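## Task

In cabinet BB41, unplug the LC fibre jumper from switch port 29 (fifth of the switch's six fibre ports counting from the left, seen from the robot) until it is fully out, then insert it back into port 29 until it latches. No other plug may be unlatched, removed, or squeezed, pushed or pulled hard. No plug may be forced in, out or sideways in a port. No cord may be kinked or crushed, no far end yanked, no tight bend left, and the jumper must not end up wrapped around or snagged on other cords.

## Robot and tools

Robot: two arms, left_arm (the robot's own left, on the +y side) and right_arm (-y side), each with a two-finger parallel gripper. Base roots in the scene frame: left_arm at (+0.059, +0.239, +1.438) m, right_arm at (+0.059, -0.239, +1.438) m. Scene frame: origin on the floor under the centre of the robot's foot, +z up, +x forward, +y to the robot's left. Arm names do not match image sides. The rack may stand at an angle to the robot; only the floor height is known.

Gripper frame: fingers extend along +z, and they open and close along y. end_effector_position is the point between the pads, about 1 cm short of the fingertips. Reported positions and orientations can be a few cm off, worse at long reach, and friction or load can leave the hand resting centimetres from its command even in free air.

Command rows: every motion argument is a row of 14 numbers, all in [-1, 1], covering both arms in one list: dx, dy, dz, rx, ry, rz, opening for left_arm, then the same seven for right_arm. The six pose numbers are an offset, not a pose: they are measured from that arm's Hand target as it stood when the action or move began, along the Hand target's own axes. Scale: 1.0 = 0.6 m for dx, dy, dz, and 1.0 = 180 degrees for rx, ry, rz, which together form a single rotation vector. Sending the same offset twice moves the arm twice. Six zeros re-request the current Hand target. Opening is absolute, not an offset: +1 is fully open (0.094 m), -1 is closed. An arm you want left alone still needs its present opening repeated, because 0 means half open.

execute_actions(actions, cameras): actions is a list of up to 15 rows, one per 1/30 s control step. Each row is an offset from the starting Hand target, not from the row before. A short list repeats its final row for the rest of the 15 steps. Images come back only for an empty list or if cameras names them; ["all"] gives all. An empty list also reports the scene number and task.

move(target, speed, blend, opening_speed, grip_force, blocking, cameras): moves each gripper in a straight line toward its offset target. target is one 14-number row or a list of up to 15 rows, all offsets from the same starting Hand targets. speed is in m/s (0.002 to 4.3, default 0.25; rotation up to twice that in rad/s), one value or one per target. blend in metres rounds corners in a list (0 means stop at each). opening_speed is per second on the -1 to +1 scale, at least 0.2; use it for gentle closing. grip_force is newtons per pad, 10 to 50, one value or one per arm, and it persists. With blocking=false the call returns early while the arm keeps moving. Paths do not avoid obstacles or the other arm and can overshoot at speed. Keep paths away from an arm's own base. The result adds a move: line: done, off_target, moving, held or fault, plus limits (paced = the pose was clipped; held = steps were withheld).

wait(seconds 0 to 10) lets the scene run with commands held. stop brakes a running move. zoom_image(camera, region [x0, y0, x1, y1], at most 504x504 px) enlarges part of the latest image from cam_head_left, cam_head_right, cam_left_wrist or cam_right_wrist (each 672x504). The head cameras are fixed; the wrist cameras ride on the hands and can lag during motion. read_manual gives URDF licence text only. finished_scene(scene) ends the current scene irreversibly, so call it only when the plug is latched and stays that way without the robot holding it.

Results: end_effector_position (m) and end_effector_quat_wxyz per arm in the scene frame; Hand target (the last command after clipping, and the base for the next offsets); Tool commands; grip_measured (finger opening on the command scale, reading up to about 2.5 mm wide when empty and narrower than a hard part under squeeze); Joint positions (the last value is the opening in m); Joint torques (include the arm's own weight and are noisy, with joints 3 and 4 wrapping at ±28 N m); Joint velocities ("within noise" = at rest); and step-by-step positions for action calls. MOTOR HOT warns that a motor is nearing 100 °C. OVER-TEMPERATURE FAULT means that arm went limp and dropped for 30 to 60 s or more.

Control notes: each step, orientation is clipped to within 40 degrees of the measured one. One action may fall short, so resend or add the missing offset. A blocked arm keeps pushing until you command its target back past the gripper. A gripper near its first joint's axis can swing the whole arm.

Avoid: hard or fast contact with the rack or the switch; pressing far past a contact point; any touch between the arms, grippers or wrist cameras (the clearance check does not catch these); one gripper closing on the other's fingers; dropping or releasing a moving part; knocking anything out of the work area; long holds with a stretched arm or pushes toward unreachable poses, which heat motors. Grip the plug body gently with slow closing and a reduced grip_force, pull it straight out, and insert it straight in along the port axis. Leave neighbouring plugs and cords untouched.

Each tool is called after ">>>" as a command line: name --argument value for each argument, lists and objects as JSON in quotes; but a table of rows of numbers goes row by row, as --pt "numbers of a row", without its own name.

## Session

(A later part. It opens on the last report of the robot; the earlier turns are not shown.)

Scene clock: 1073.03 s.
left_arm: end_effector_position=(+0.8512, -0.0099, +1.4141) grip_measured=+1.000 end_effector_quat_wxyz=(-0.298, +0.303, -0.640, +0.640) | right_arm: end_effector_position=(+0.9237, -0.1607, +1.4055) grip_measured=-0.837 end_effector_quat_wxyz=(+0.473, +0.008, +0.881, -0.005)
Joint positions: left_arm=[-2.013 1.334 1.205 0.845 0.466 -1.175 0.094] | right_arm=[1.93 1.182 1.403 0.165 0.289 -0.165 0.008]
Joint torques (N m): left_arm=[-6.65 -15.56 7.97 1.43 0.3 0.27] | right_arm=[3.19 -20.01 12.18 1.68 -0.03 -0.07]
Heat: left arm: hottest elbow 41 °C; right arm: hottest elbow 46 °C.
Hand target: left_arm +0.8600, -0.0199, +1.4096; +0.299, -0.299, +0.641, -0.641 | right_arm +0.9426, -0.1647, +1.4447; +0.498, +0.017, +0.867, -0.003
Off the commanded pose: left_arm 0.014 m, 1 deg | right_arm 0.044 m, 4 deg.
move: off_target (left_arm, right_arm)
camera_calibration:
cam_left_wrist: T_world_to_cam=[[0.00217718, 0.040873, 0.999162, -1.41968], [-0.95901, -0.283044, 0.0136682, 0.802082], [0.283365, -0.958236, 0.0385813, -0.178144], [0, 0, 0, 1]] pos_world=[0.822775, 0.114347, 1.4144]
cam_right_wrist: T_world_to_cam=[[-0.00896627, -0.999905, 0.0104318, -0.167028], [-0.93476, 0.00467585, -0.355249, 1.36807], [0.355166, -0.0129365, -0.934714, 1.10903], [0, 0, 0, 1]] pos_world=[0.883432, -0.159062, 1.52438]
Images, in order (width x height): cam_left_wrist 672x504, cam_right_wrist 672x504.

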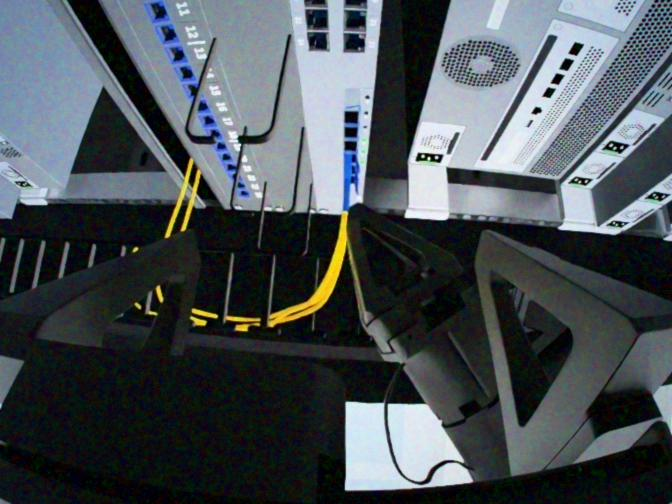

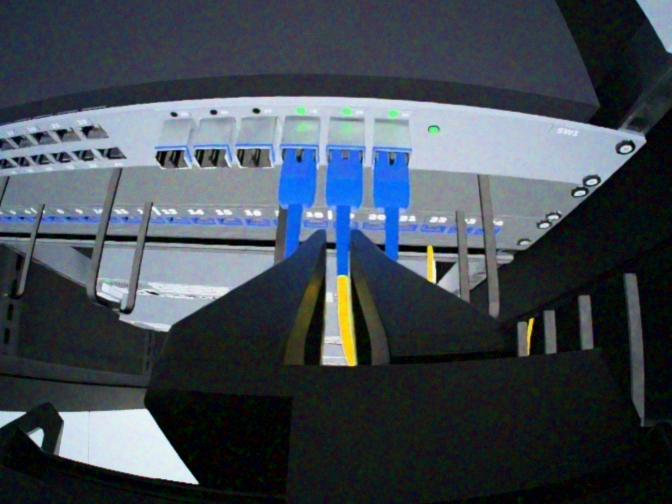

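>>> move --target '[0,0,0,0,0,0,1,-0.0245,-0.0025,0.009,0.0026,0,0,-0.84]' --cameras '["cam_right_wrist","cam_left_wrist"]' --speed 0.05

>>> zoom_image --camera "cam_right_wrist" --region '[270, 150, 410, 290]'

>>> zoom_image --camera "cam_left_wrist" --region '[320, 150, 400, 230]'

Scene clock: 1084.90 s.
left_arm: end_effector_position=(+0.8512, -0.0099, +1.4141) grip_measured=+1.000 end_effector_quat_wxyz=(-0.298, +0.303, -0.640, +0.640) | right_arm: end_effector_position=(+0.9341, -0.1634, +1.4178) grip_measured=-0.838 end_effector_quat_wxyz=(+0.473, +0.011, +0.881, -0.008)
Joint positions: left_arm=[-2.013 1.334 1.205 0.845 0.466 -1.175 0.094] | right_arm=[1.933 1.182 1.443 0.127 0.299 -0.165 0.008]
Joint torques (N m): left_arm=[-7 -15.68 7.91 1.51 0.29 0.28] | right_arm=[3.08 -20.01 13.08 1.63 -0.03 -0.09]
Heat: left arm: hottest elbow 41 °C; right arm: hottest elbow 48 °C.
Hand target: left_arm +0.8600, -0.0199, +1.4096; +0.299, -0.299, +0.641, -0.641 | right_arm +0.9546, -0.1667, +1.4546; +0.498, +0.019, +0.867, -0.006
Off the commanded pose: left_arm 0.014 m, 1 deg | right_arm 0.042 m, 3 deg.
move: off_target (left_arm, right_arm)
camera_calibration:
cam_left_wrist: T_world_to_cam=[[0.00217718, 0.040873, 0.999162, -1.41968], [-0.95901, -0.283044, 0.0136682, 0.802082], [0.283365, -0.958236, 0.0385813, -0.178144], [0, 0, 0, 1]] pos_world=[0.822775, 0.114347, 1.4144]
cam_right_wrist: T_world_to_cam=[[-0.0166655, -0.99977, 0.0135074, -0.166889], [-0.934223, 0.010756, -0.356527, 1.38442], [0.356299, -0.0185606, -0.934188, 1.11406], [0, 0, 0, 1]] pos_world=[0.89364, -0.161064, 1.53658]
Images, in order (width x height): cam_left_wrist 672x504, cam_right_wrist 672x504.

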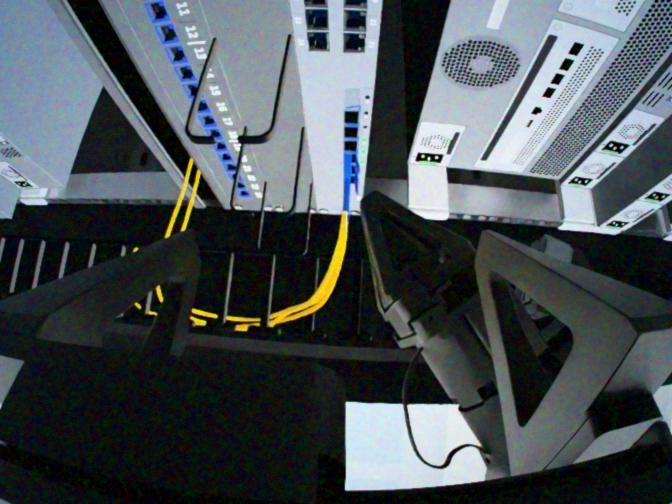

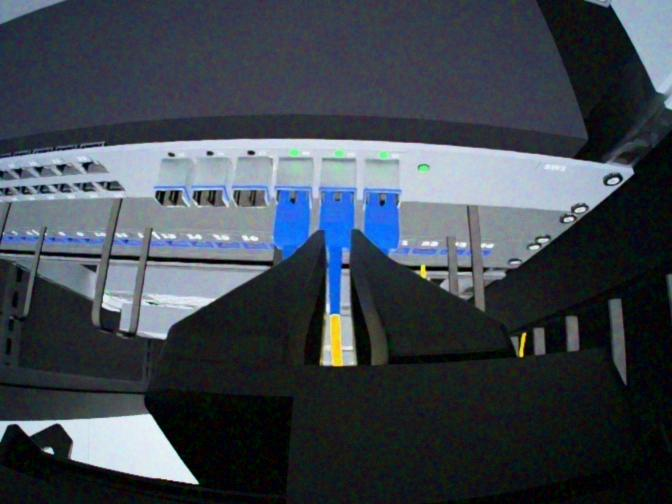

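Scaled by 3.600 from the camera's 672x504 image, which has a finer 960x720 frame.

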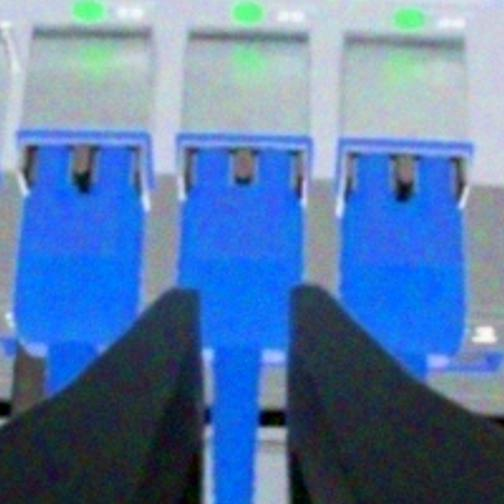

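Scaled by 6.300 from the camera's 672x504 image, which has a finer 960x720 frame.

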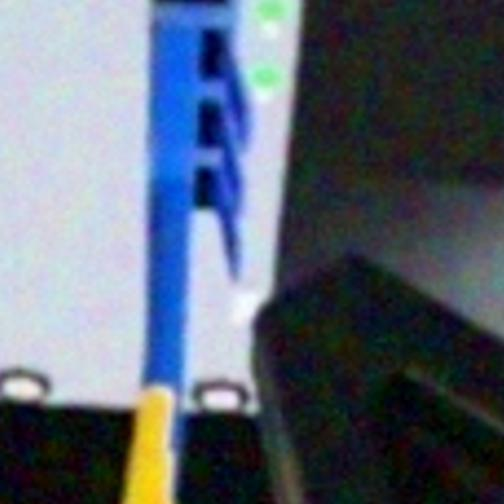

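>>> move --target '[0,0,0,0,0,0,1,-0.0108,0.001,0.018,-0.001,0,0,-0.84]' --cameras '["cam_right_wrist","cam_left_wrist"]' --speed 0.05

>>> zoom_image --camera "cam_right_wrist" --region '[270, 150, 410, 290]'

>>> zoom_image --camera "cam_left_wrist" --region '[320, 150, 400, 230]'

Scene clock: 1099.00 s.
left_arm: end_effector_position=(+0.8512, -0.0099, +1.4141) grip_measured=+1.000 end_effector_quat_wxyz=(-0.298, +0.303, -0.640, +0.640) | right_arm: end_effector_position=(+0.9489, -0.1659, +1.4332) grip_measured=-0.838 end_effector_quat_wxyz=(+0.481, +0.014, +0.877, -0.008)
Joint positions: left_arm=[-2.013 1.334 1.205 0.845 0.466 -1.175 0.094] | right_arm=[1.933 1.188 1.494 0.101 0.299 -0.165 0.008]
Joint torques (N m): left_arm=[-6.83 -15.38 7.9 1.46 0.3 0.25] | right_arm=[2.9 -18.49 13.44 1.72 -0.32 -0.06]
Heat: left arm: hottest elbow 41 °C; right arm: hottest elbow 48 °C.
Hand target: left_arm +0.8600, -0.0199, +1.4096; +0.299, -0.299, +0.641, -0.641 | right_arm +0.9673, -0.1666, +1.4549; +0.498, +0.018, +0.867, -0.005
Off the commanded pose: left_arm 0.014 m, 1 deg | right_arm 0.028 m, 2 deg.
move: off_target (left_arm, right_arm)
camera_calibration:
cam_left_wrist: T_world_to_cam=[[0.00217718, 0.040873, 0.999162, -1.41968], [-0.95901, -0.283044, 0.0136682, 0.802082], [0.283365, -0.958236, 0.0385813, -0.178144], [0, 0, 0, 1]] pos_world=[0.822775, 0.114347, 1.4144]
cam_right_wrist: T_world_to_cam=[[-0.0220393, -0.999703, 0.0104104, -0.159792], [-0.927559, 0.0165614, -0.373311, 1.42238], [0.373027, -0.0178837, -0.927648, 1.09797], [0, 0, 0, 1]] pos_world=[0.906244, -0.163665, 1.55118]
Images, in order (width x height): cam_left_wrist 672x504, cam_right_wrist 672x504.

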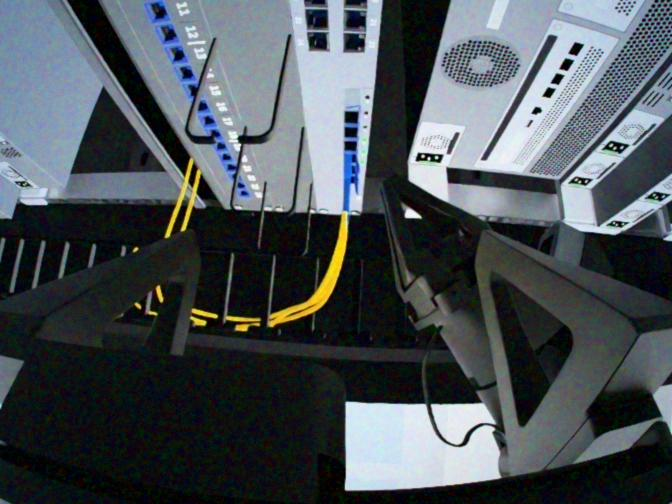

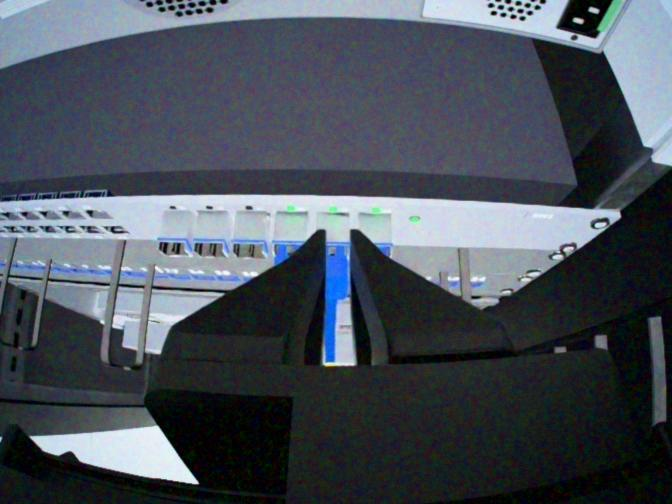

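Scaled by 3.600 from the camera's 672x504 image, which has a finer 960x720 frame.

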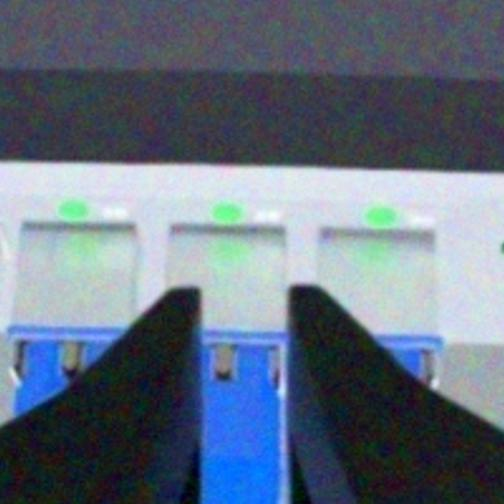

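Scaled by 6.300 from the camera's 672x504 image, which has a finer 960x720 frame.

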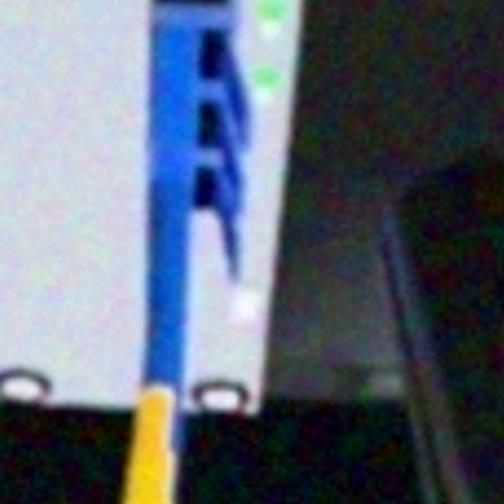

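>>> move --target '[0,0,0,0,0,0,1,0.0454,0.0033,0.0147,-0.0035,0,0,-0.84]' --cameras '["cam_right_wrist","cam_left_wrist"]' --speed 0.05

>>> zoom_image --camera "cam_right_wrist" --region '[270, 150, 410, 290]'

>>> zoom_image --camera "cam_left_wrist" --region '[320, 150, 400, 230]'

Scene clock: 1108.40 s.
left_arm: end_effector_position=(+0.8512, -0.0099, +1.4141) grip_measured=+1.000 end_effector_quat_wxyz=(-0.298, +0.303, -0.640, +0.640) | right_arm: end_effector_position=(+0.9510, -0.1592, +1.4173) grip_measured=-0.838 end_effector_quat_wxyz=(+0.484, +0.008, +0.875, +0.001)
Joint positions: left_arm=[-2.013 1.334 1.205 0.845 0.466 -1.175 0.094] | right_arm=[1.927 1.218 1.494 0.134 0.272 -0.165 0.008]
Joint torques (N m): left_arm=[-6.89 -15.56 7.95 1.43 0.35 0.29] | right_arm=[1.96 -18.26 10.45 2.7 -0.35 0.04]
Heat: left arm: hottest elbow 41 °C; right arm: hottest elbow 48 °C.
Hand target: left_arm +0.8600, -0.0199, +1.4096; +0.299, -0.299, +0.641, -0.641 | right_arm +0.9613, -0.1640, +1.4270; +0.498, +0.015, +0.867, +0.000
Off the commanded pose: left_arm 0.014 m, 1 deg | right_arm 0.015 m, 2 deg.
move: off_target (left_arm, right_arm)
camera_calibration:
cam_left_wrist: T_world_to_cam=[[0.00217718, 0.040873, 0.999162, -1.41968], [-0.95901, -0.283044, 0.0136682, 0.802082], [0.283365, -0.958236, 0.0385813, -0.178144], [0, 0, 0, 1]] pos_world=[0.822775, 0.114347, 1.4144]
cam_right_wrist: T_world_to_cam=[[-0.00363864, -0.999993, 0.000379039, -0.15614], [-0.925244, 0.00322287, -0.379358, 1.42264], [0.379354, -0.00173105, -0.92525, 1.07576], [0, 0, 0, 1]] pos_world=[0.907625, -0.158862, 1.53509]
Images, in order (width x height): cam_left_wrist 672x504, cam_right_wrist 672x504.

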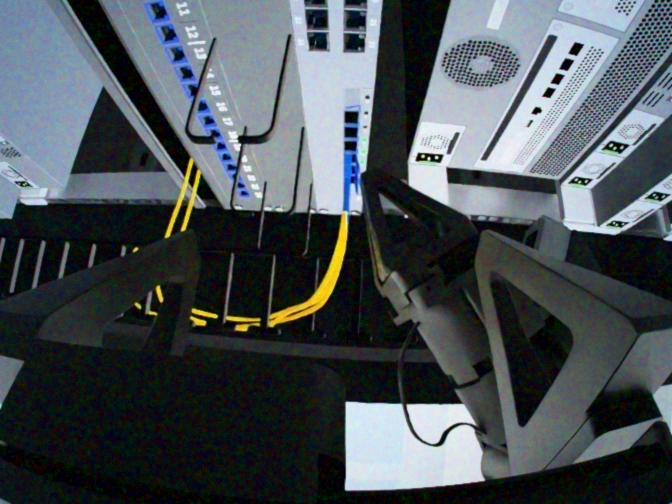

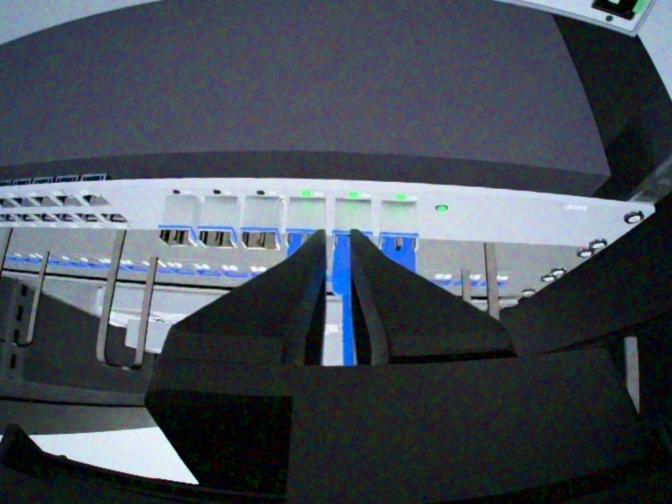

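Scaled by 3.600 from the camera's 672x504 image, which has a finer 960x720 frame.

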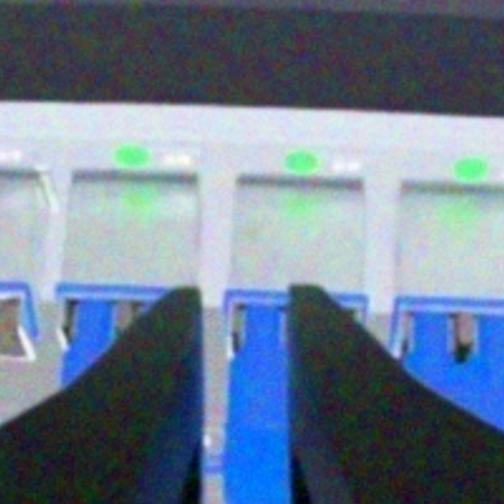

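Scaled by 6.300 from the camera's 672x504 image, which has a finer 960x720 frame.

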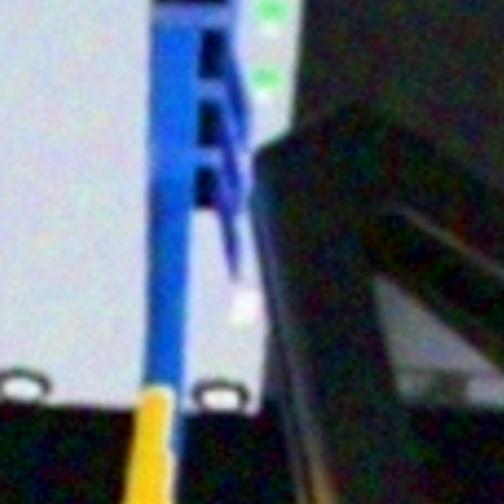

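>>> move --target '[0,0,0,0,0,0,1,-0.025,0,-0.028,0,0,0,-0.84]' --cameras '[]' --speed 0.05

Scene clock: 1123.30 s.
left_arm: end_effector_position=(+0.8512, -0.0099, +1.4141) grip_measured=+1.000 end_effector_quat_wxyz=(-0.298, +0.303, -0.640, +0.640) | right_arm: end_effector_position=(+0.9518, -0.1628, +1.4250) grip_measured=-0.838 end_effector_quat_wxyz=(+0.488, +0.012, +0.873, -0.003)
Joint positions: left_arm=[-2.013 1.334 1.205 0.845 0.466 -1.175 0.094] | right_arm=[1.927 1.208 1.494 0.133 0.28 -0.165 0.008]
Joint torques (N m): left_arm=[-6.95 -15.68 8.09 1.28 0.29 0.28] | right_arm=[3.14 -21.13 9.09 1.65 -0.02 -0.06]
Heat: left arm: hottest elbow 41 °C; right arm: hottest elbow 47 °C.
Hand target: left_arm +0.8600, -0.0199, +1.4096; +0.299, -0.299, +0.641, -0.641 | right_arm +0.9543, -0.1643, +1.4482; +0.498, +0.015, +0.867, +0.000
Off the commanded pose: left_arm 0.014 m, 1 deg | right_arm 0.024 m, 2 deg.
move: off_target (left_arm, right_arm)
No camera images: "cameras" was empty.

>>> move --pt "0 0 0 0 0 0 1 0 0.033 0 0 0 0 -0.84" --pt "0 0 0 0 0 0 1 0 -0.028 0 0 0 0 -0.84" --pt "0 0 0 0 0 0 1 0 0.022 0 0 0 0 -0.84" --pt "0 0 0 0 0 0 1 0 -0.016 0 0 0 0 -0.84" --pt "0 0 0 0 0 0 1 0 0.01 0 0 0 0 -0.84" --pt "0 0 0 0 0 0 1 0 -0.005 0 0 0 0 -0.84" --pt "0 0 0 0 0 0 1 0 0.0 0 0 0 0 -0.84" --blend '[0.002,0.002,0.002,0.002,0.002,0.001,0]' --cameras '["cam_right_wrist"]' --speed 0.12

>>> zoom_image --camera "cam_right_wrist" --region '[270, 150, 410, 290]'

Scene clock: 1202.97 s.
left_arm: end_effector_position=(+0.8512, -0.0099, +1.4141) grip_measured=+1.000 end_effector_quat_wxyz=(-0.298, +0.303, -0.640, +0.640) | right_arm: end_effector_position=(+0.9490, -0.1590, +1.4254) grip_measured=-0.838 end_effector_quat_wxyz=(+0.485, +0.010, +0.875, -0.001)
Joint positions: left_arm=[-2.013 1.334 1.205 0.845 0.466 -1.175 0.094] | right_arm=[1.936 1.203 1.488 0.128 0.284 -0.168 0.008]
Joint torques (N m): left_arm=[-6.95 -15.5 7.98 1.37 0.32 0.3] | right_arm=[2.37 -20.72 9.47 1.85 -0.17 -0.02]
Heat: left arm: hottest elbow 41 °C; right arm: hottest shoulder 49 °C.
Hand target: left_arm +0.8600, -0.0199, +1.4096; +0.299, -0.299, +0.641, -0.641 | right_arm +0.9542, -0.1642, +1.4483; +0.498, +0.015, +0.867, +0.000
Off the commanded pose: left_arm 0.014 m, 1 deg | right_arm 0.024 m, 2 deg.
move: off_target (left_arm, right_arm)
camera_calibration:
cam_right_wrist: T_world_to_cam=[[-0.00786143, -0.999968, 0.00145791, -0.153589], [-0.924447, 0.00671186, -0.381251, 1.42639], [0.381229, -0.00434494, -0.92447, 1.08068], [0, 0, 0, 1]] pos_world=[0.905429, -0.158463, 1.54309]
Images, in order (width x height): cam_right_wrist 672x504.

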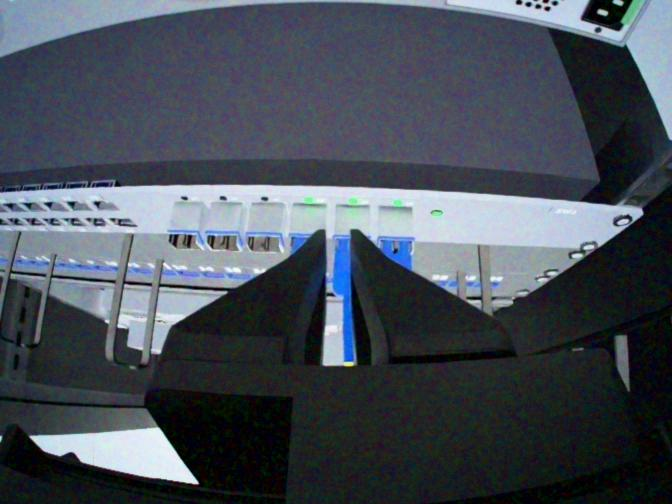

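Scaled by 3.600 from the camera's 672x504 image, which has a finer 960x720 frame.

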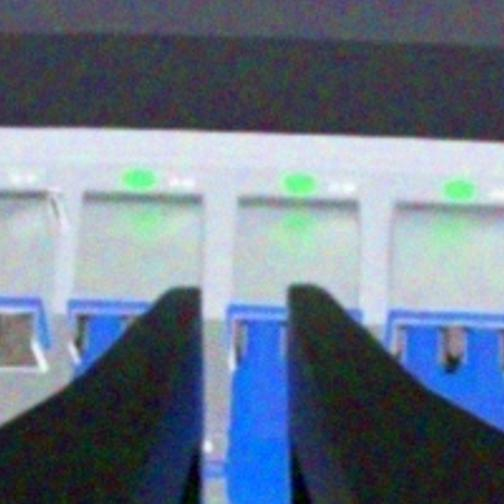

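>>> move --pt "0 0 0 0 0 0 1 0 0.015 0 0.0057 0 0 -0.84" --pt "0 0 0 0 0 0 1 0 -0.027 0 0.0057 0 0 -0.84" --pt "0 0 0 0 0 0 1 0 0.006 0 0.0057 0 0 -0.84" --pt "0 0 0 0 0 0 1 0 -0.0165 0 0.0057 0 0 -0.84" --pt "0 0 0 0 0 0 1 0 -0.003 0 0.0057 0 0 -0.84" --pt "0 0 0 0 0 0 1 0 -0.0077 0 0.0057 0 0 -0.84" --blend '[0.002,0.002,0.002,0.002,0.001,0]' --cameras '["cam_right_wrist"]' --speed 0.12

>>> zoom_image --camera "cam_right_wrist" --region '[270, 150, 410, 290]'

Scene clock: 1229.80 s.
left_arm: end_effector_position=(+0.8512, -0.0099, +1.4141) grip_measured=+1.000 end_effector_quat_wxyz=(-0.298, +0.303, -0.640, +0.640) | right_arm: end_effector_position=(+0.9489, -0.1646, +1.4244) grip_measured=-0.838 end_effector_quat_wxyz=(+0.483, +0.014, +0.875, -0.010)
Joint positions: left_arm=[-2.013 1.334 1.205 0.845 0.466 -1.175 0.094] | right_arm=[1.931 1.203 1.488 0.128 0.3 -0.168 0.008]
Joint torques (N m): left_arm=[-6.65 -15.62 7.99 1.43 0.3 0.28] | right_arm=[2.43 -20.78 9.43 1.89 -0.25 -0.01]
Heat: left arm: hottest elbow 41 °C; right arm: hottest shoulder 48 °C.
Hand target: left_arm +0.8600, -0.0199, +1.4096; +0.299, -0.299, +0.641, -0.641 | right_arm +0.9541, -0.1689, +1.4482; +0.498, +0.020, +0.867, -0.008
Off the commanded pose: left_arm 0.014 m, 1 deg | right_arm 0.025 m, 2 deg.
move: off_target (left_arm, right_arm)
camera_calibration:
cam_right_wrist: T_world_to_cam=[[-0.0246357, -0.999592, 0.0144421, -0.161658], [-0.925523, 0.0173446, -0.378294, 1.42449], [0.377889, -0.022686, -0.925573, 1.08146], [0, 0, 0, 1]] pos_world=[0.905746, -0.161766, 1.54218]
Images, in order (width x height): cam_right_wrist 672x504.

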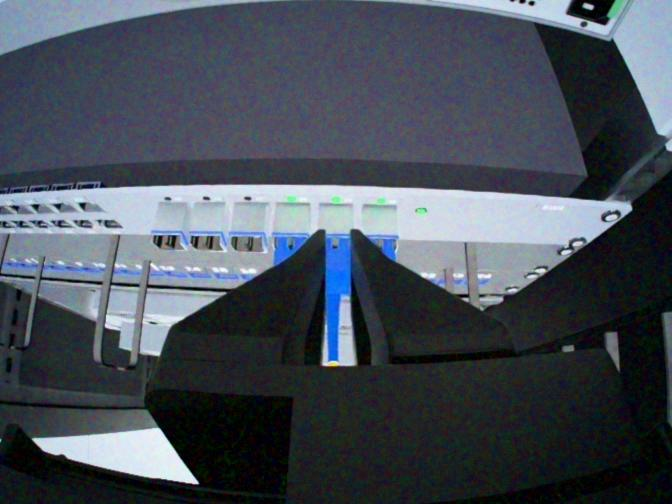

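Scaled by 3.600 from the camera's 672x504 image, which has a finer 960x720 frame.

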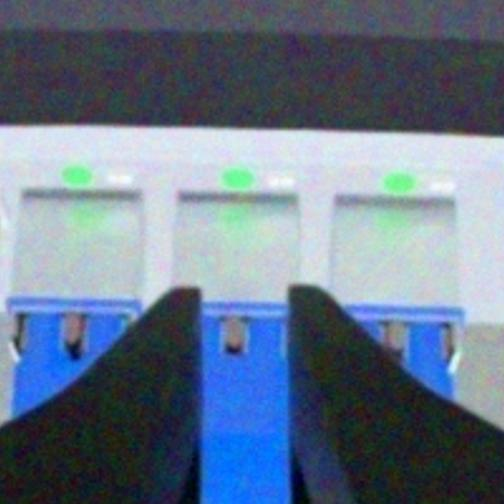

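>>> move --target '[0,0,0,0,0,0,1,0.0454,0.0025,0.0147,-0.0025,0,0,-0.84]' --cameras '["cam_right_wrist","cam_left_wrist"]' --speed 0.05

>>> zoom_image --camera "cam_right_wrist" --region '[270, 150, 410, 290]'

>>> zoom_image --camera "cam_left_wrist" --region '[320, 150, 400, 230]'

Scene clock: 1238.20 s.
left_arm: end_effector_position=(+0.8512, -0.0099, +1.4141) grip_measured=+1.000 end_effector_quat_wxyz=(-0.298, +0.303, -0.640, +0.640) | right_arm: end_effector_position=(+0.9442, -0.1638, +1.4183) grip_measured=-0.838 end_effector_quat_wxyz=(+0.490, +0.011, +0.871, -0.005)
Joint positions: left_arm=[-2.013 1.334 1.205 0.845 0.466 -1.175 0.094] | right_arm=[1.924 1.203 1.459 0.17 0.279 -0.168 0.008]
Joint torques (N m): left_arm=[-6.89 -15.74 7.97 1.43 0.32 0.3] | right_arm=[1.79 -18.55 8.95 2.67 -0.35 0.05]
Heat: left arm: hottest elbow 41 °C; right arm: hottest shoulder 48 °C.
Hand target: left_arm +0.8600, -0.0199, +1.4096; +0.299, -0.299, +0.641, -0.641 | right_arm +0.9482, -0.1669, +1.4204; +0.498, +0.018, +0.867, -0.005
Off the commanded pose: left_arm 0.014 m, 1 deg | right_arm 0.005 m, 1 deg.
move: off_target (left_arm)
camera_calibration:
cam_left_wrist: T_world_to_cam=[[0.00217718, 0.040873, 0.999162, -1.41968], [-0.95901, -0.283044, 0.0136682, 0.802082], [0.283365, -0.958236, 0.0385813, -0.178144], [0, 0, 0, 1]] pos_world=[0.822775, 0.114347, 1.4144]
cam_right_wrist: T_world_to_cam=[[-0.0151458, -0.999857, 0.00751871, -0.160067], [-0.919612, 0.0109775, -0.392675, 1.43154], [0.392536, -0.0128617, -0.919647, 1.05699], [0, 0, 0, 1]] pos_world=[0.899135, -0.162164, 1.53539]
Images, in order (width x height): cam_left_wrist 672x504, cam_right_wrist 672x504.

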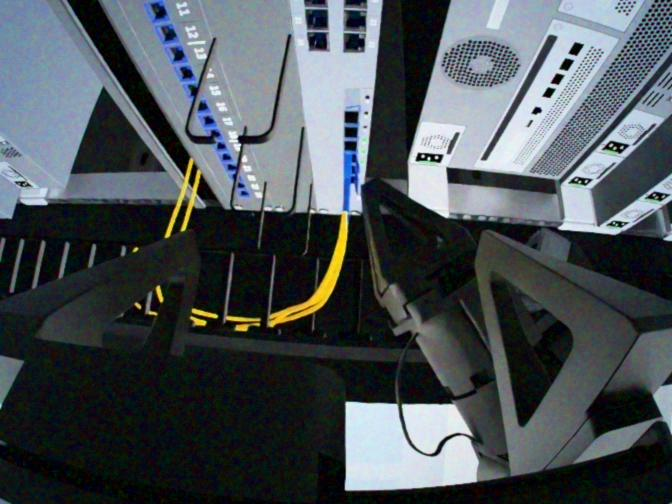

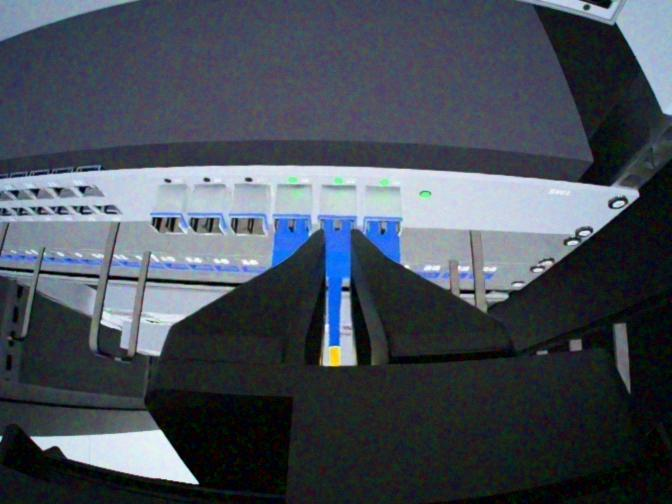

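Scaled by 3.600 from the camera's 672x504 image, which has a finer 960x720 frame.

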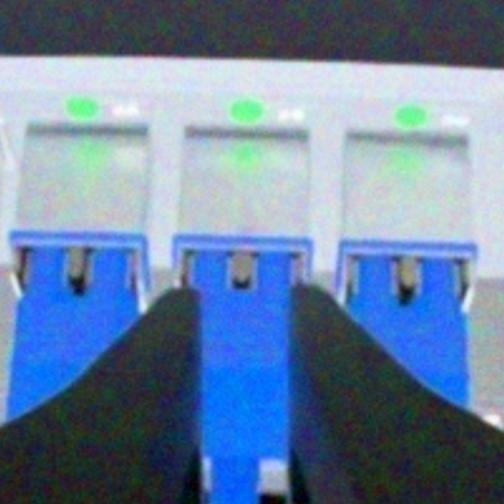

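Scaled by 6.300 from the camera's 672x504 image, which has a finer 960x720 frame.

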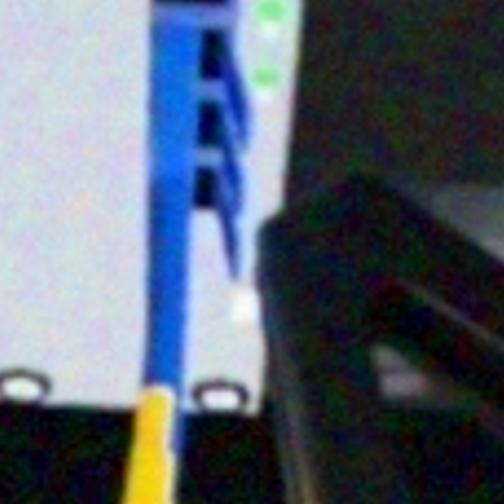

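>>> move --target '[0,0,0,0,0,0,1,0.0173,0,0.01,0,0,0,-0.84]' --cameras '["cam_right_wrist","cam_left_wrist"]' --speed 0.04

>>> zoom_image --camera "cam_right_wrist" --region '[270, 150, 410, 290]'

>>> zoom_image --camera "cam_left_wrist" --region '[320, 150, 400, 230]'

Scene clock: 1246.67 s.
left_arm: end_effector_position=(+0.8512, -0.0099, +1.4141) grip_measured=+1.000 end_effector_quat_wxyz=(-0.298, +0.303, -0.640, +0.640) | right_arm: end_effector_position=(+0.9454, -0.1643, +1.4107) grip_measured=-0.838 end_effector_quat_wxyz=(+0.493, +0.012, +0.870, -0.005)
Joint positions: left_arm=[-2.013 1.334 1.205 0.845 0.466 -1.175 0.094] | right_arm=[1.916 1.217 1.458 0.192 0.272 -0.164 0.008]
Joint torques (N m): left_arm=[-6.95 -15.56 7.91 1.43 0.27 0.26] | right_arm=[1.67 -18.14 8.73 2.65 -0.35 0.04]
Heat: left arm: hottest elbow 41 °C; right arm: hottest shoulder 48 °C.
Hand target: left_arm +0.8600, -0.0199, +1.4096; +0.299, -0.299, +0.641, -0.641 | right_arm +0.9482, -0.1668, +1.4085; +0.498, +0.018, +0.867, -0.005
Off the commanded pose: left_arm 0.014 m, 1 deg | right_arm 0.004 m, 1 deg.
move: off_target (left_arm)
camera_calibration:
cam_left_wrist: T_world_to_cam=[[0.00217718, 0.040873, 0.999162, -1.41968], [-0.95901, -0.283044, 0.0136682, 0.802082], [0.283365, -0.958236, 0.0385813, -0.178144], [0, 0, 0, 1]] pos_world=[0.822775, 0.114347, 1.4144]
cam_right_wrist: T_world_to_cam=[[-0.0166269, -0.999844, 0.00593022, -0.156841], [-0.916916, 0.0128821, -0.398873, 1.43617], [0.398735, -0.0120695, -0.916987, 1.04005], [0, 0, 0, 1]] pos_world=[0.899536, -0.162764, 1.52749]
Images, in order (width x height): cam_left_wrist 672x504, cam_right_wrist 672x504.

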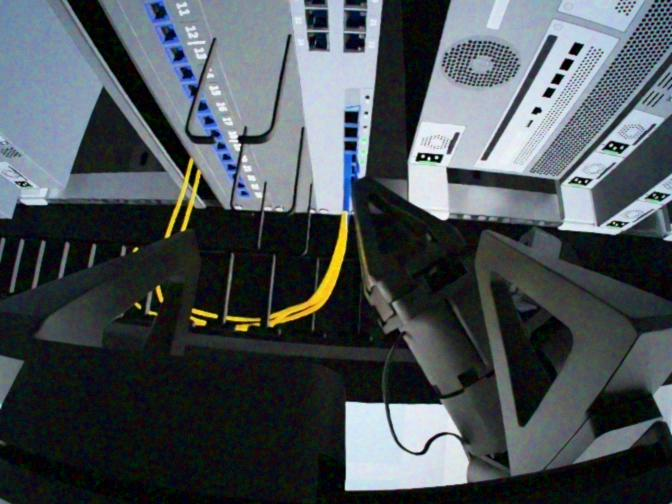

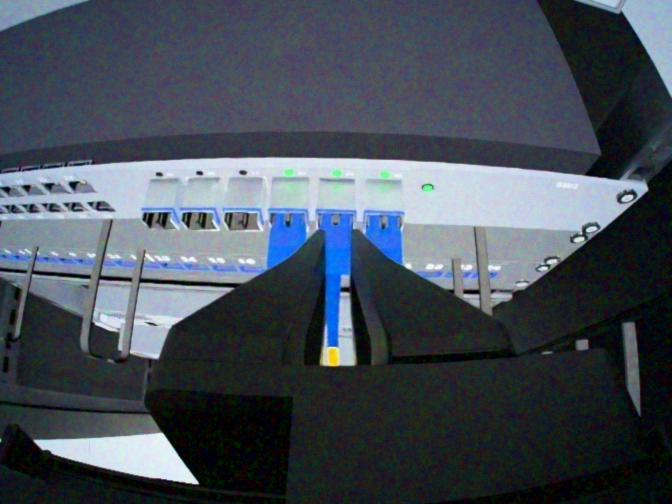

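Scaled by 3.600 from the camera's 672x504 image, which has a finer 960x720 frame.

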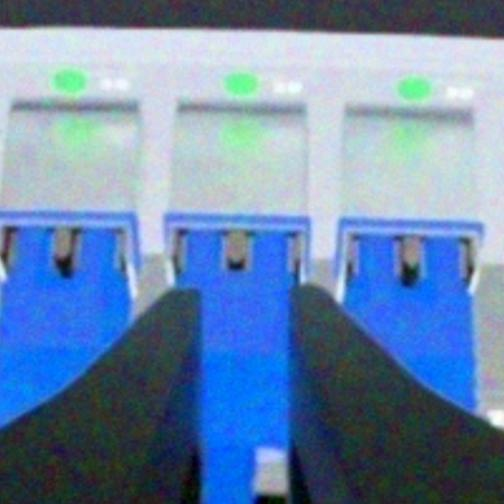

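Scaled by 6.300 from the camera's 672x504 image, which has a finer 960x720 frame.

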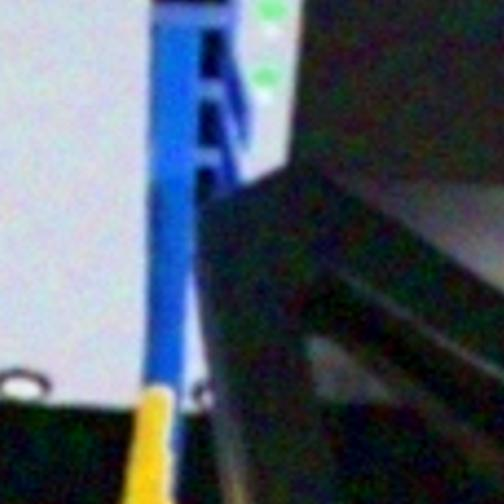

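>>> move --target '[0,0,0,0,0,0,1,0.0072,0.0025,-0.0092,-0.0025,0,0,-0.84]' --cameras '["cam_right_wrist","cam_left_wrist"]' --speed 0.03

>>> zoom_image --camera "cam_right_wrist" --region '[270, 150, 410, 290]'

>>> zoom_image --camera "cam_left_wrist" --region '[320, 150, 400, 230]'

Scene clock: 1256.40 s.
left_arm: end_effector_position=(+0.8512, -0.0099, +1.4141) grip_measured=+1.000 end_effector_quat_wxyz=(-0.298, +0.303, -0.640, +0.640) | right_arm: end_effector_position=(+0.9431, -0.1631, +1.4089) grip_measured=-0.838 end_effector_quat_wxyz=(+0.498, +0.013, +0.867, -0.003)
Joint positions: left_arm=[-2.013 1.334 1.205 0.845 0.466 -1.175 0.094] | right_arm=[1.916 1.217 1.443 0.217 0.266 -0.164 0.008]
Joint torques (N m): left_arm=[-7 -15.56 8.03 1.58 0.31 0.29] | right_arm=[1.79 -18.9 7.62 2.26 -0.33 0.06]
Heat: left arm: hottest elbow 41 °C; right arm: hottest shoulder 47 °C.
Hand target: left_arm +0.8600, -0.0199, +1.4096; +0.299, -0.299, +0.641, -0.641 | right_arm +0.9413, -0.1651, +1.4075; +0.498, +0.016, +0.867, -0.001
Off the commanded pose: left_arm 0.014 m, 1 deg | right_arm 0.003 m, 0 deg.
move: off_target (left_arm)
camera_calibration:
cam_left_wrist: T_world_to_cam=[[0.00217718, 0.040873, 0.999162, -1.41968], [-0.95901, -0.283044, 0.0136682, 0.802082], [0.283365, -0.958236, 0.0385813, -0.178144], [0, 0, 0, 1]] pos_world=[0.822775, 0.114347, 1.4144]
cam_right_wrist: T_world_to_cam=[[-0.0148289, -0.999889, 0.00153788, -0.151206], [-0.912398, 0.0129021, -0.4091, 1.4435], [0.409035, -0.00746966, -0.912488, 1.02405], [0, 0, 0, 1]] pos_world=[0.895933, -0.162164, 1.5252]
Images, in order (width x height): cam_left_wrist 672x504, cam_right_wrist 672x504.

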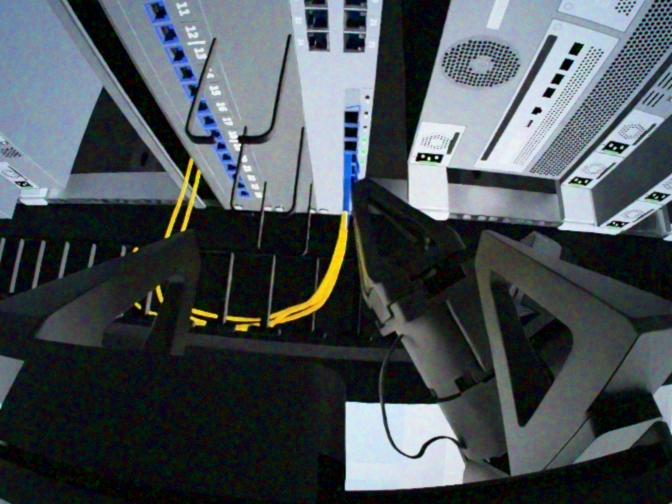

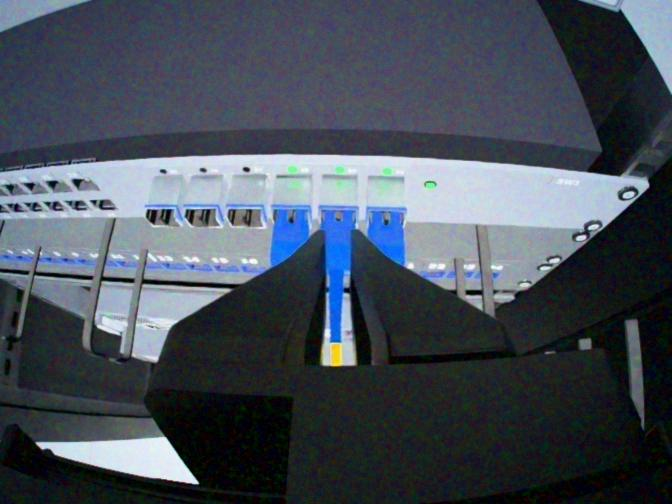

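Scaled by 3.600 from the camera's 672x504 image, which has a finer 960x720 frame.

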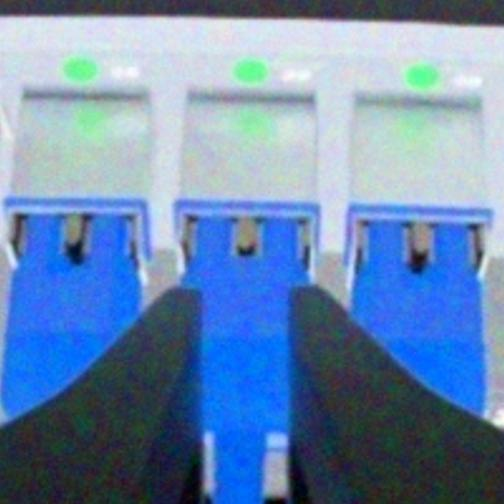

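Scaled by 6.300 from the camera's 672x504 image, which has a finer 960x720 frame.

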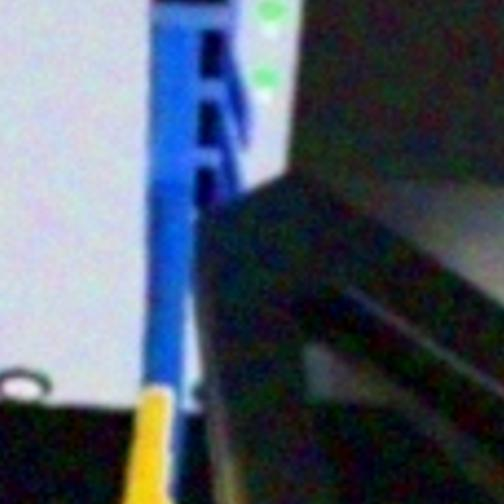

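>>> move --target '[0,0,0,0,0,0,1,0.002,0,-0.0043,0,0,0,-0.84]' --cameras '["cam_right_wrist","cam_left_wrist"]' --speed 0.03

>>> zoom_image --camera "cam_right_wrist" --region '[270, 150, 410, 290]'

>>> zoom_image --camera "cam_left_wrist" --region '[320, 150, 400, 230]'

Scene clock: 1265.93 s.
left_arm: end_effector_position=(+0.8512, -0.0099, +1.4141) grip_measured=+1.000 end_effector_quat_wxyz=(-0.298, +0.303, -0.640, +0.640) | right_arm: end_effector_position=(+0.9344, -0.1615, +1.4000) grip_measured=-0.838 end_effector_quat_wxyz=(+0.491, +0.010, +0.871, -0.002)
Joint positions: left_arm=[-2.013 1.334 1.205 0.845 0.466 -1.175 0.094] | right_arm=[1.916 1.214 1.417 0.224 0.265 -0.164 0.008]
Joint torques (N m): left_arm=[-6.77 -15.68 7.92 1.42 0.29 0.29] | right_arm=[1.9 -19.37 8.83 2.11 -0.25 0.04]
Heat: left arm: hottest elbow 42 °C; right arm: hottest shoulder 46 °C.
Hand target: left_arm +0.8600, -0.0199, +1.4096; +0.299, -0.299, +0.641, -0.641 | right_arm +0.9384, -0.1650, +1.4076; +0.498, +0.016, +0.867, -0.001
Off the commanded pose: left_arm 0.014 m, 1 deg | right_arm 0.009 m, 1 deg.
move: off_target (left_arm)
camera_calibration:
cam_left_wrist: T_world_to_cam=[[0.00217718, 0.040873, 0.999162, -1.41968], [-0.95901, -0.283044, 0.0136682, 0.802082], [0.283365, -0.958236, 0.0385813, -0.178144], [0, 0, 0, 1]] pos_world=[0.822775, 0.114347, 1.4144]
cam_right_wrist: T_world_to_cam=[[-0.00963715, -0.999948, 0.00342016, -0.157175], [-0.918677, 0.00750307, -0.394939, 1.41706], [0.394893, -0.0069481, -0.918701, 1.04148], [0, 0, 0, 1]] pos_world=[0.889029, -0.160563, 1.51699]
Images, in order (width x height): cam_left_wrist 672x504, cam_right_wrist 672x504.

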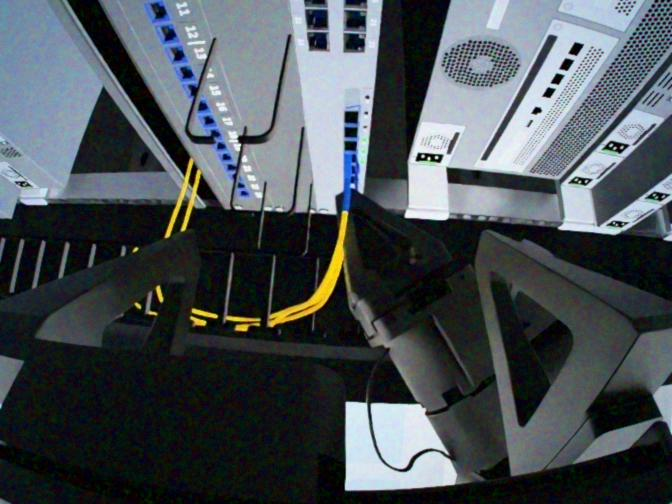

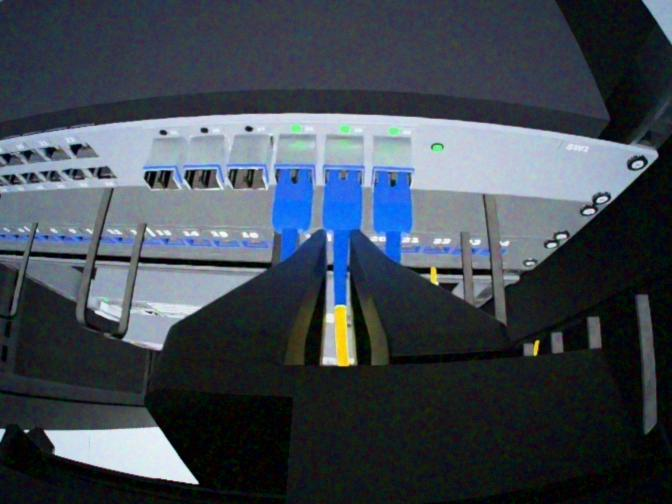

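Scaled by 3.600 from the camera's 672x504 image, which has a finer 960x720 frame.

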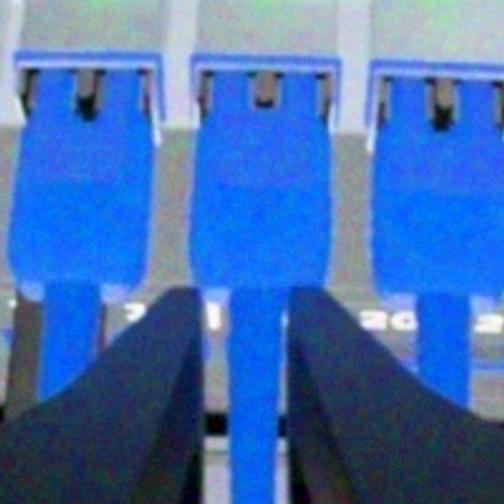

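Scaled by 6.300 from the camera's 672x504 image, which has a finer 960x720 frame.

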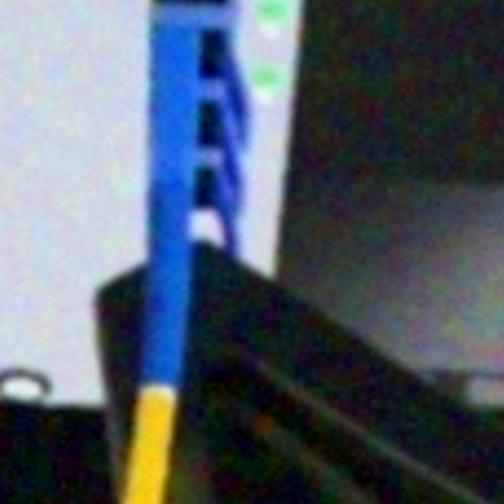

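>>> move --target '[0,0,0,0,0,0,1,-0.0588,0,-0.0147,0,0,0,-0.84]' --cameras '["cam_right_wrist","cam_left_wrist"]' --speed 0.05

>>> zoom_image --camera "cam_right_wrist" --region '[270, 150, 410, 290]'

>>> zoom_image --camera "cam_left_wrist" --region '[320, 150, 400, 230]'

Scene clock: 1291.77 s.
left_arm: end_effector_position=(+0.8512, -0.0099, +1.4141) grip_measured=+1.000 end_effector_quat_wxyz=(-0.298, +0.303, -0.640, +0.640) | right_arm: end_effector_position=(+0.9276, -0.1614, +1.4005) grip_measured=-0.838 end_effector_quat_wxyz=(+0.471, +0.005, +0.882, -0.004)
Joint positions: left_arm=[-2.013 1.334 1.205 0.845 0.466 -1.175 0.094] | right_arm=[1.922 1.196 1.417 0.157 0.278 -0.164 0.008]
Joint torques (N m): left_arm=[-7.18 -15.5 7.94 1.5 0.3 0.27] | right_arm=[3.19 -20.25 12.55 1.74 -0.05 -0.02]
Heat: left arm: hottest elbow 42 °C; right arm: hottest elbow 47 °C.
Hand target: left_arm +0.8600, -0.0199, +1.4096; +0.299, -0.299, +0.641, -0.641 | right_arm +0.9486, -0.1658, +1.4425; +0.498, +0.016, +0.867, -0.001
Off the commanded pose: left_arm 0.014 m, 1 deg | right_arm 0.047 m, 4 deg.
move: off_target (left_arm, right_arm)
camera_calibration:
cam_left_wrist: T_world_to_cam=[[0.00217718, 0.040873, 0.999162, -1.41968], [-0.95901, -0.283044, 0.0136682, 0.802082], [0.283365, -0.958236, 0.0385813, -0.178144], [0, 0, 0, 1]] pos_world=[0.822775, 0.114347, 1.4144]
cam_right_wrist: T_world_to_cam=[[-0.00272083, -0.999929, 0.0115935, -0.175051], [-0.936443, -0.0015194, -0.350816, 1.36425], [0.350809, -0.0118112, -0.936373, 1.10954], [0, 0, 0, 1]] pos_world=[0.887826, -0.159861, 1.51958]
Images, in order (width x height): cam_left_wrist 672x504, cam_right_wrist 672x504.

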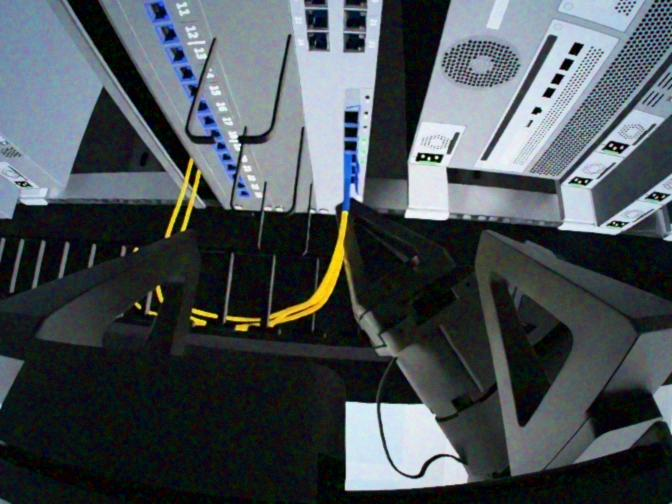

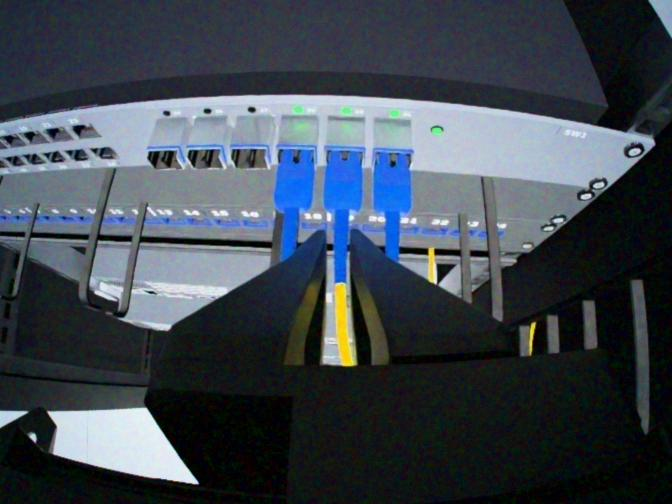

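Scaled by 3.600 from the camera's 672x504 image, which has a finer 960x720 frame.

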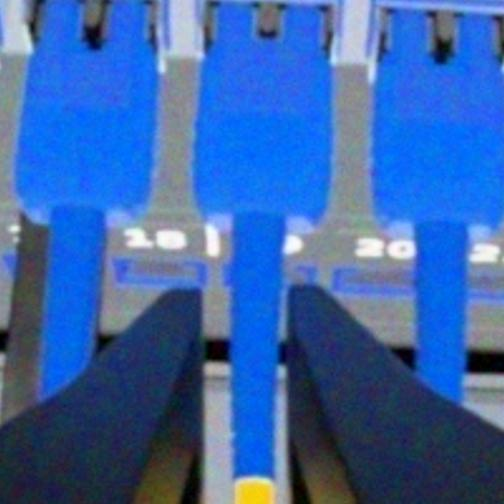

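Scaled by 6.300 from the camera's 672x504 image, which has a finer 960x720 frame.

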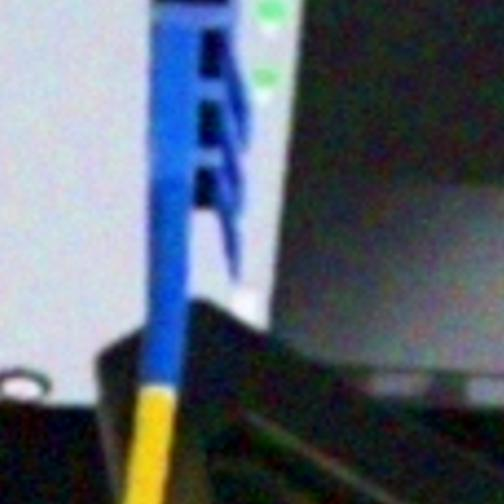

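>>> move --target '[0,0,0,0,0,0,1,-0.018,0,0.006,0,0,0,-0.84]' --cameras '[]' --speed 0.05

Scene clock: 1301.17 s.
left_arm: end_effector_position=(+0.8512, -0.0099, +1.4141) grip_measured=+1.000 end_effector_quat_wxyz=(-0.298, +0.303, -0.640, +0.640) | right_arm: end_effector_position=(+0.9358, -0.1622, +1.4103) grip_measured=-0.838 end_effector_quat_wxyz=(+0.472, +0.006, +0.882, -0.004)
Joint positions: left_arm=[-2.013 1.334 1.205 0.845 0.466 -1.175 0.094] | right_arm=[1.924 1.196 1.449 0.128 0.28 -0.164 0.008]
Joint torques (N m): left_arm=[-6.89 -15.62 8.01 1.57 0.3 0.28] | right_arm=[3.19 -20.13 13.07 1.66 -0.03 -0.02]
Heat: left arm: hottest elbow 42 °C; right arm: hottest elbow 49 °C.
Hand target: left_arm +0.8600, -0.0199, +1.4096; +0.299, -0.299, +0.641, -0.641 | right_arm +0.9571, -0.1660, +1.4500; +0.498, +0.016, +0.867, -0.001
Off the commanded pose: left_arm 0.014 m, 1 deg | right_arm 0.045 m, 4 deg.
move: off_target (left_arm, right_arm)
No camera images: "cameras" was empty.


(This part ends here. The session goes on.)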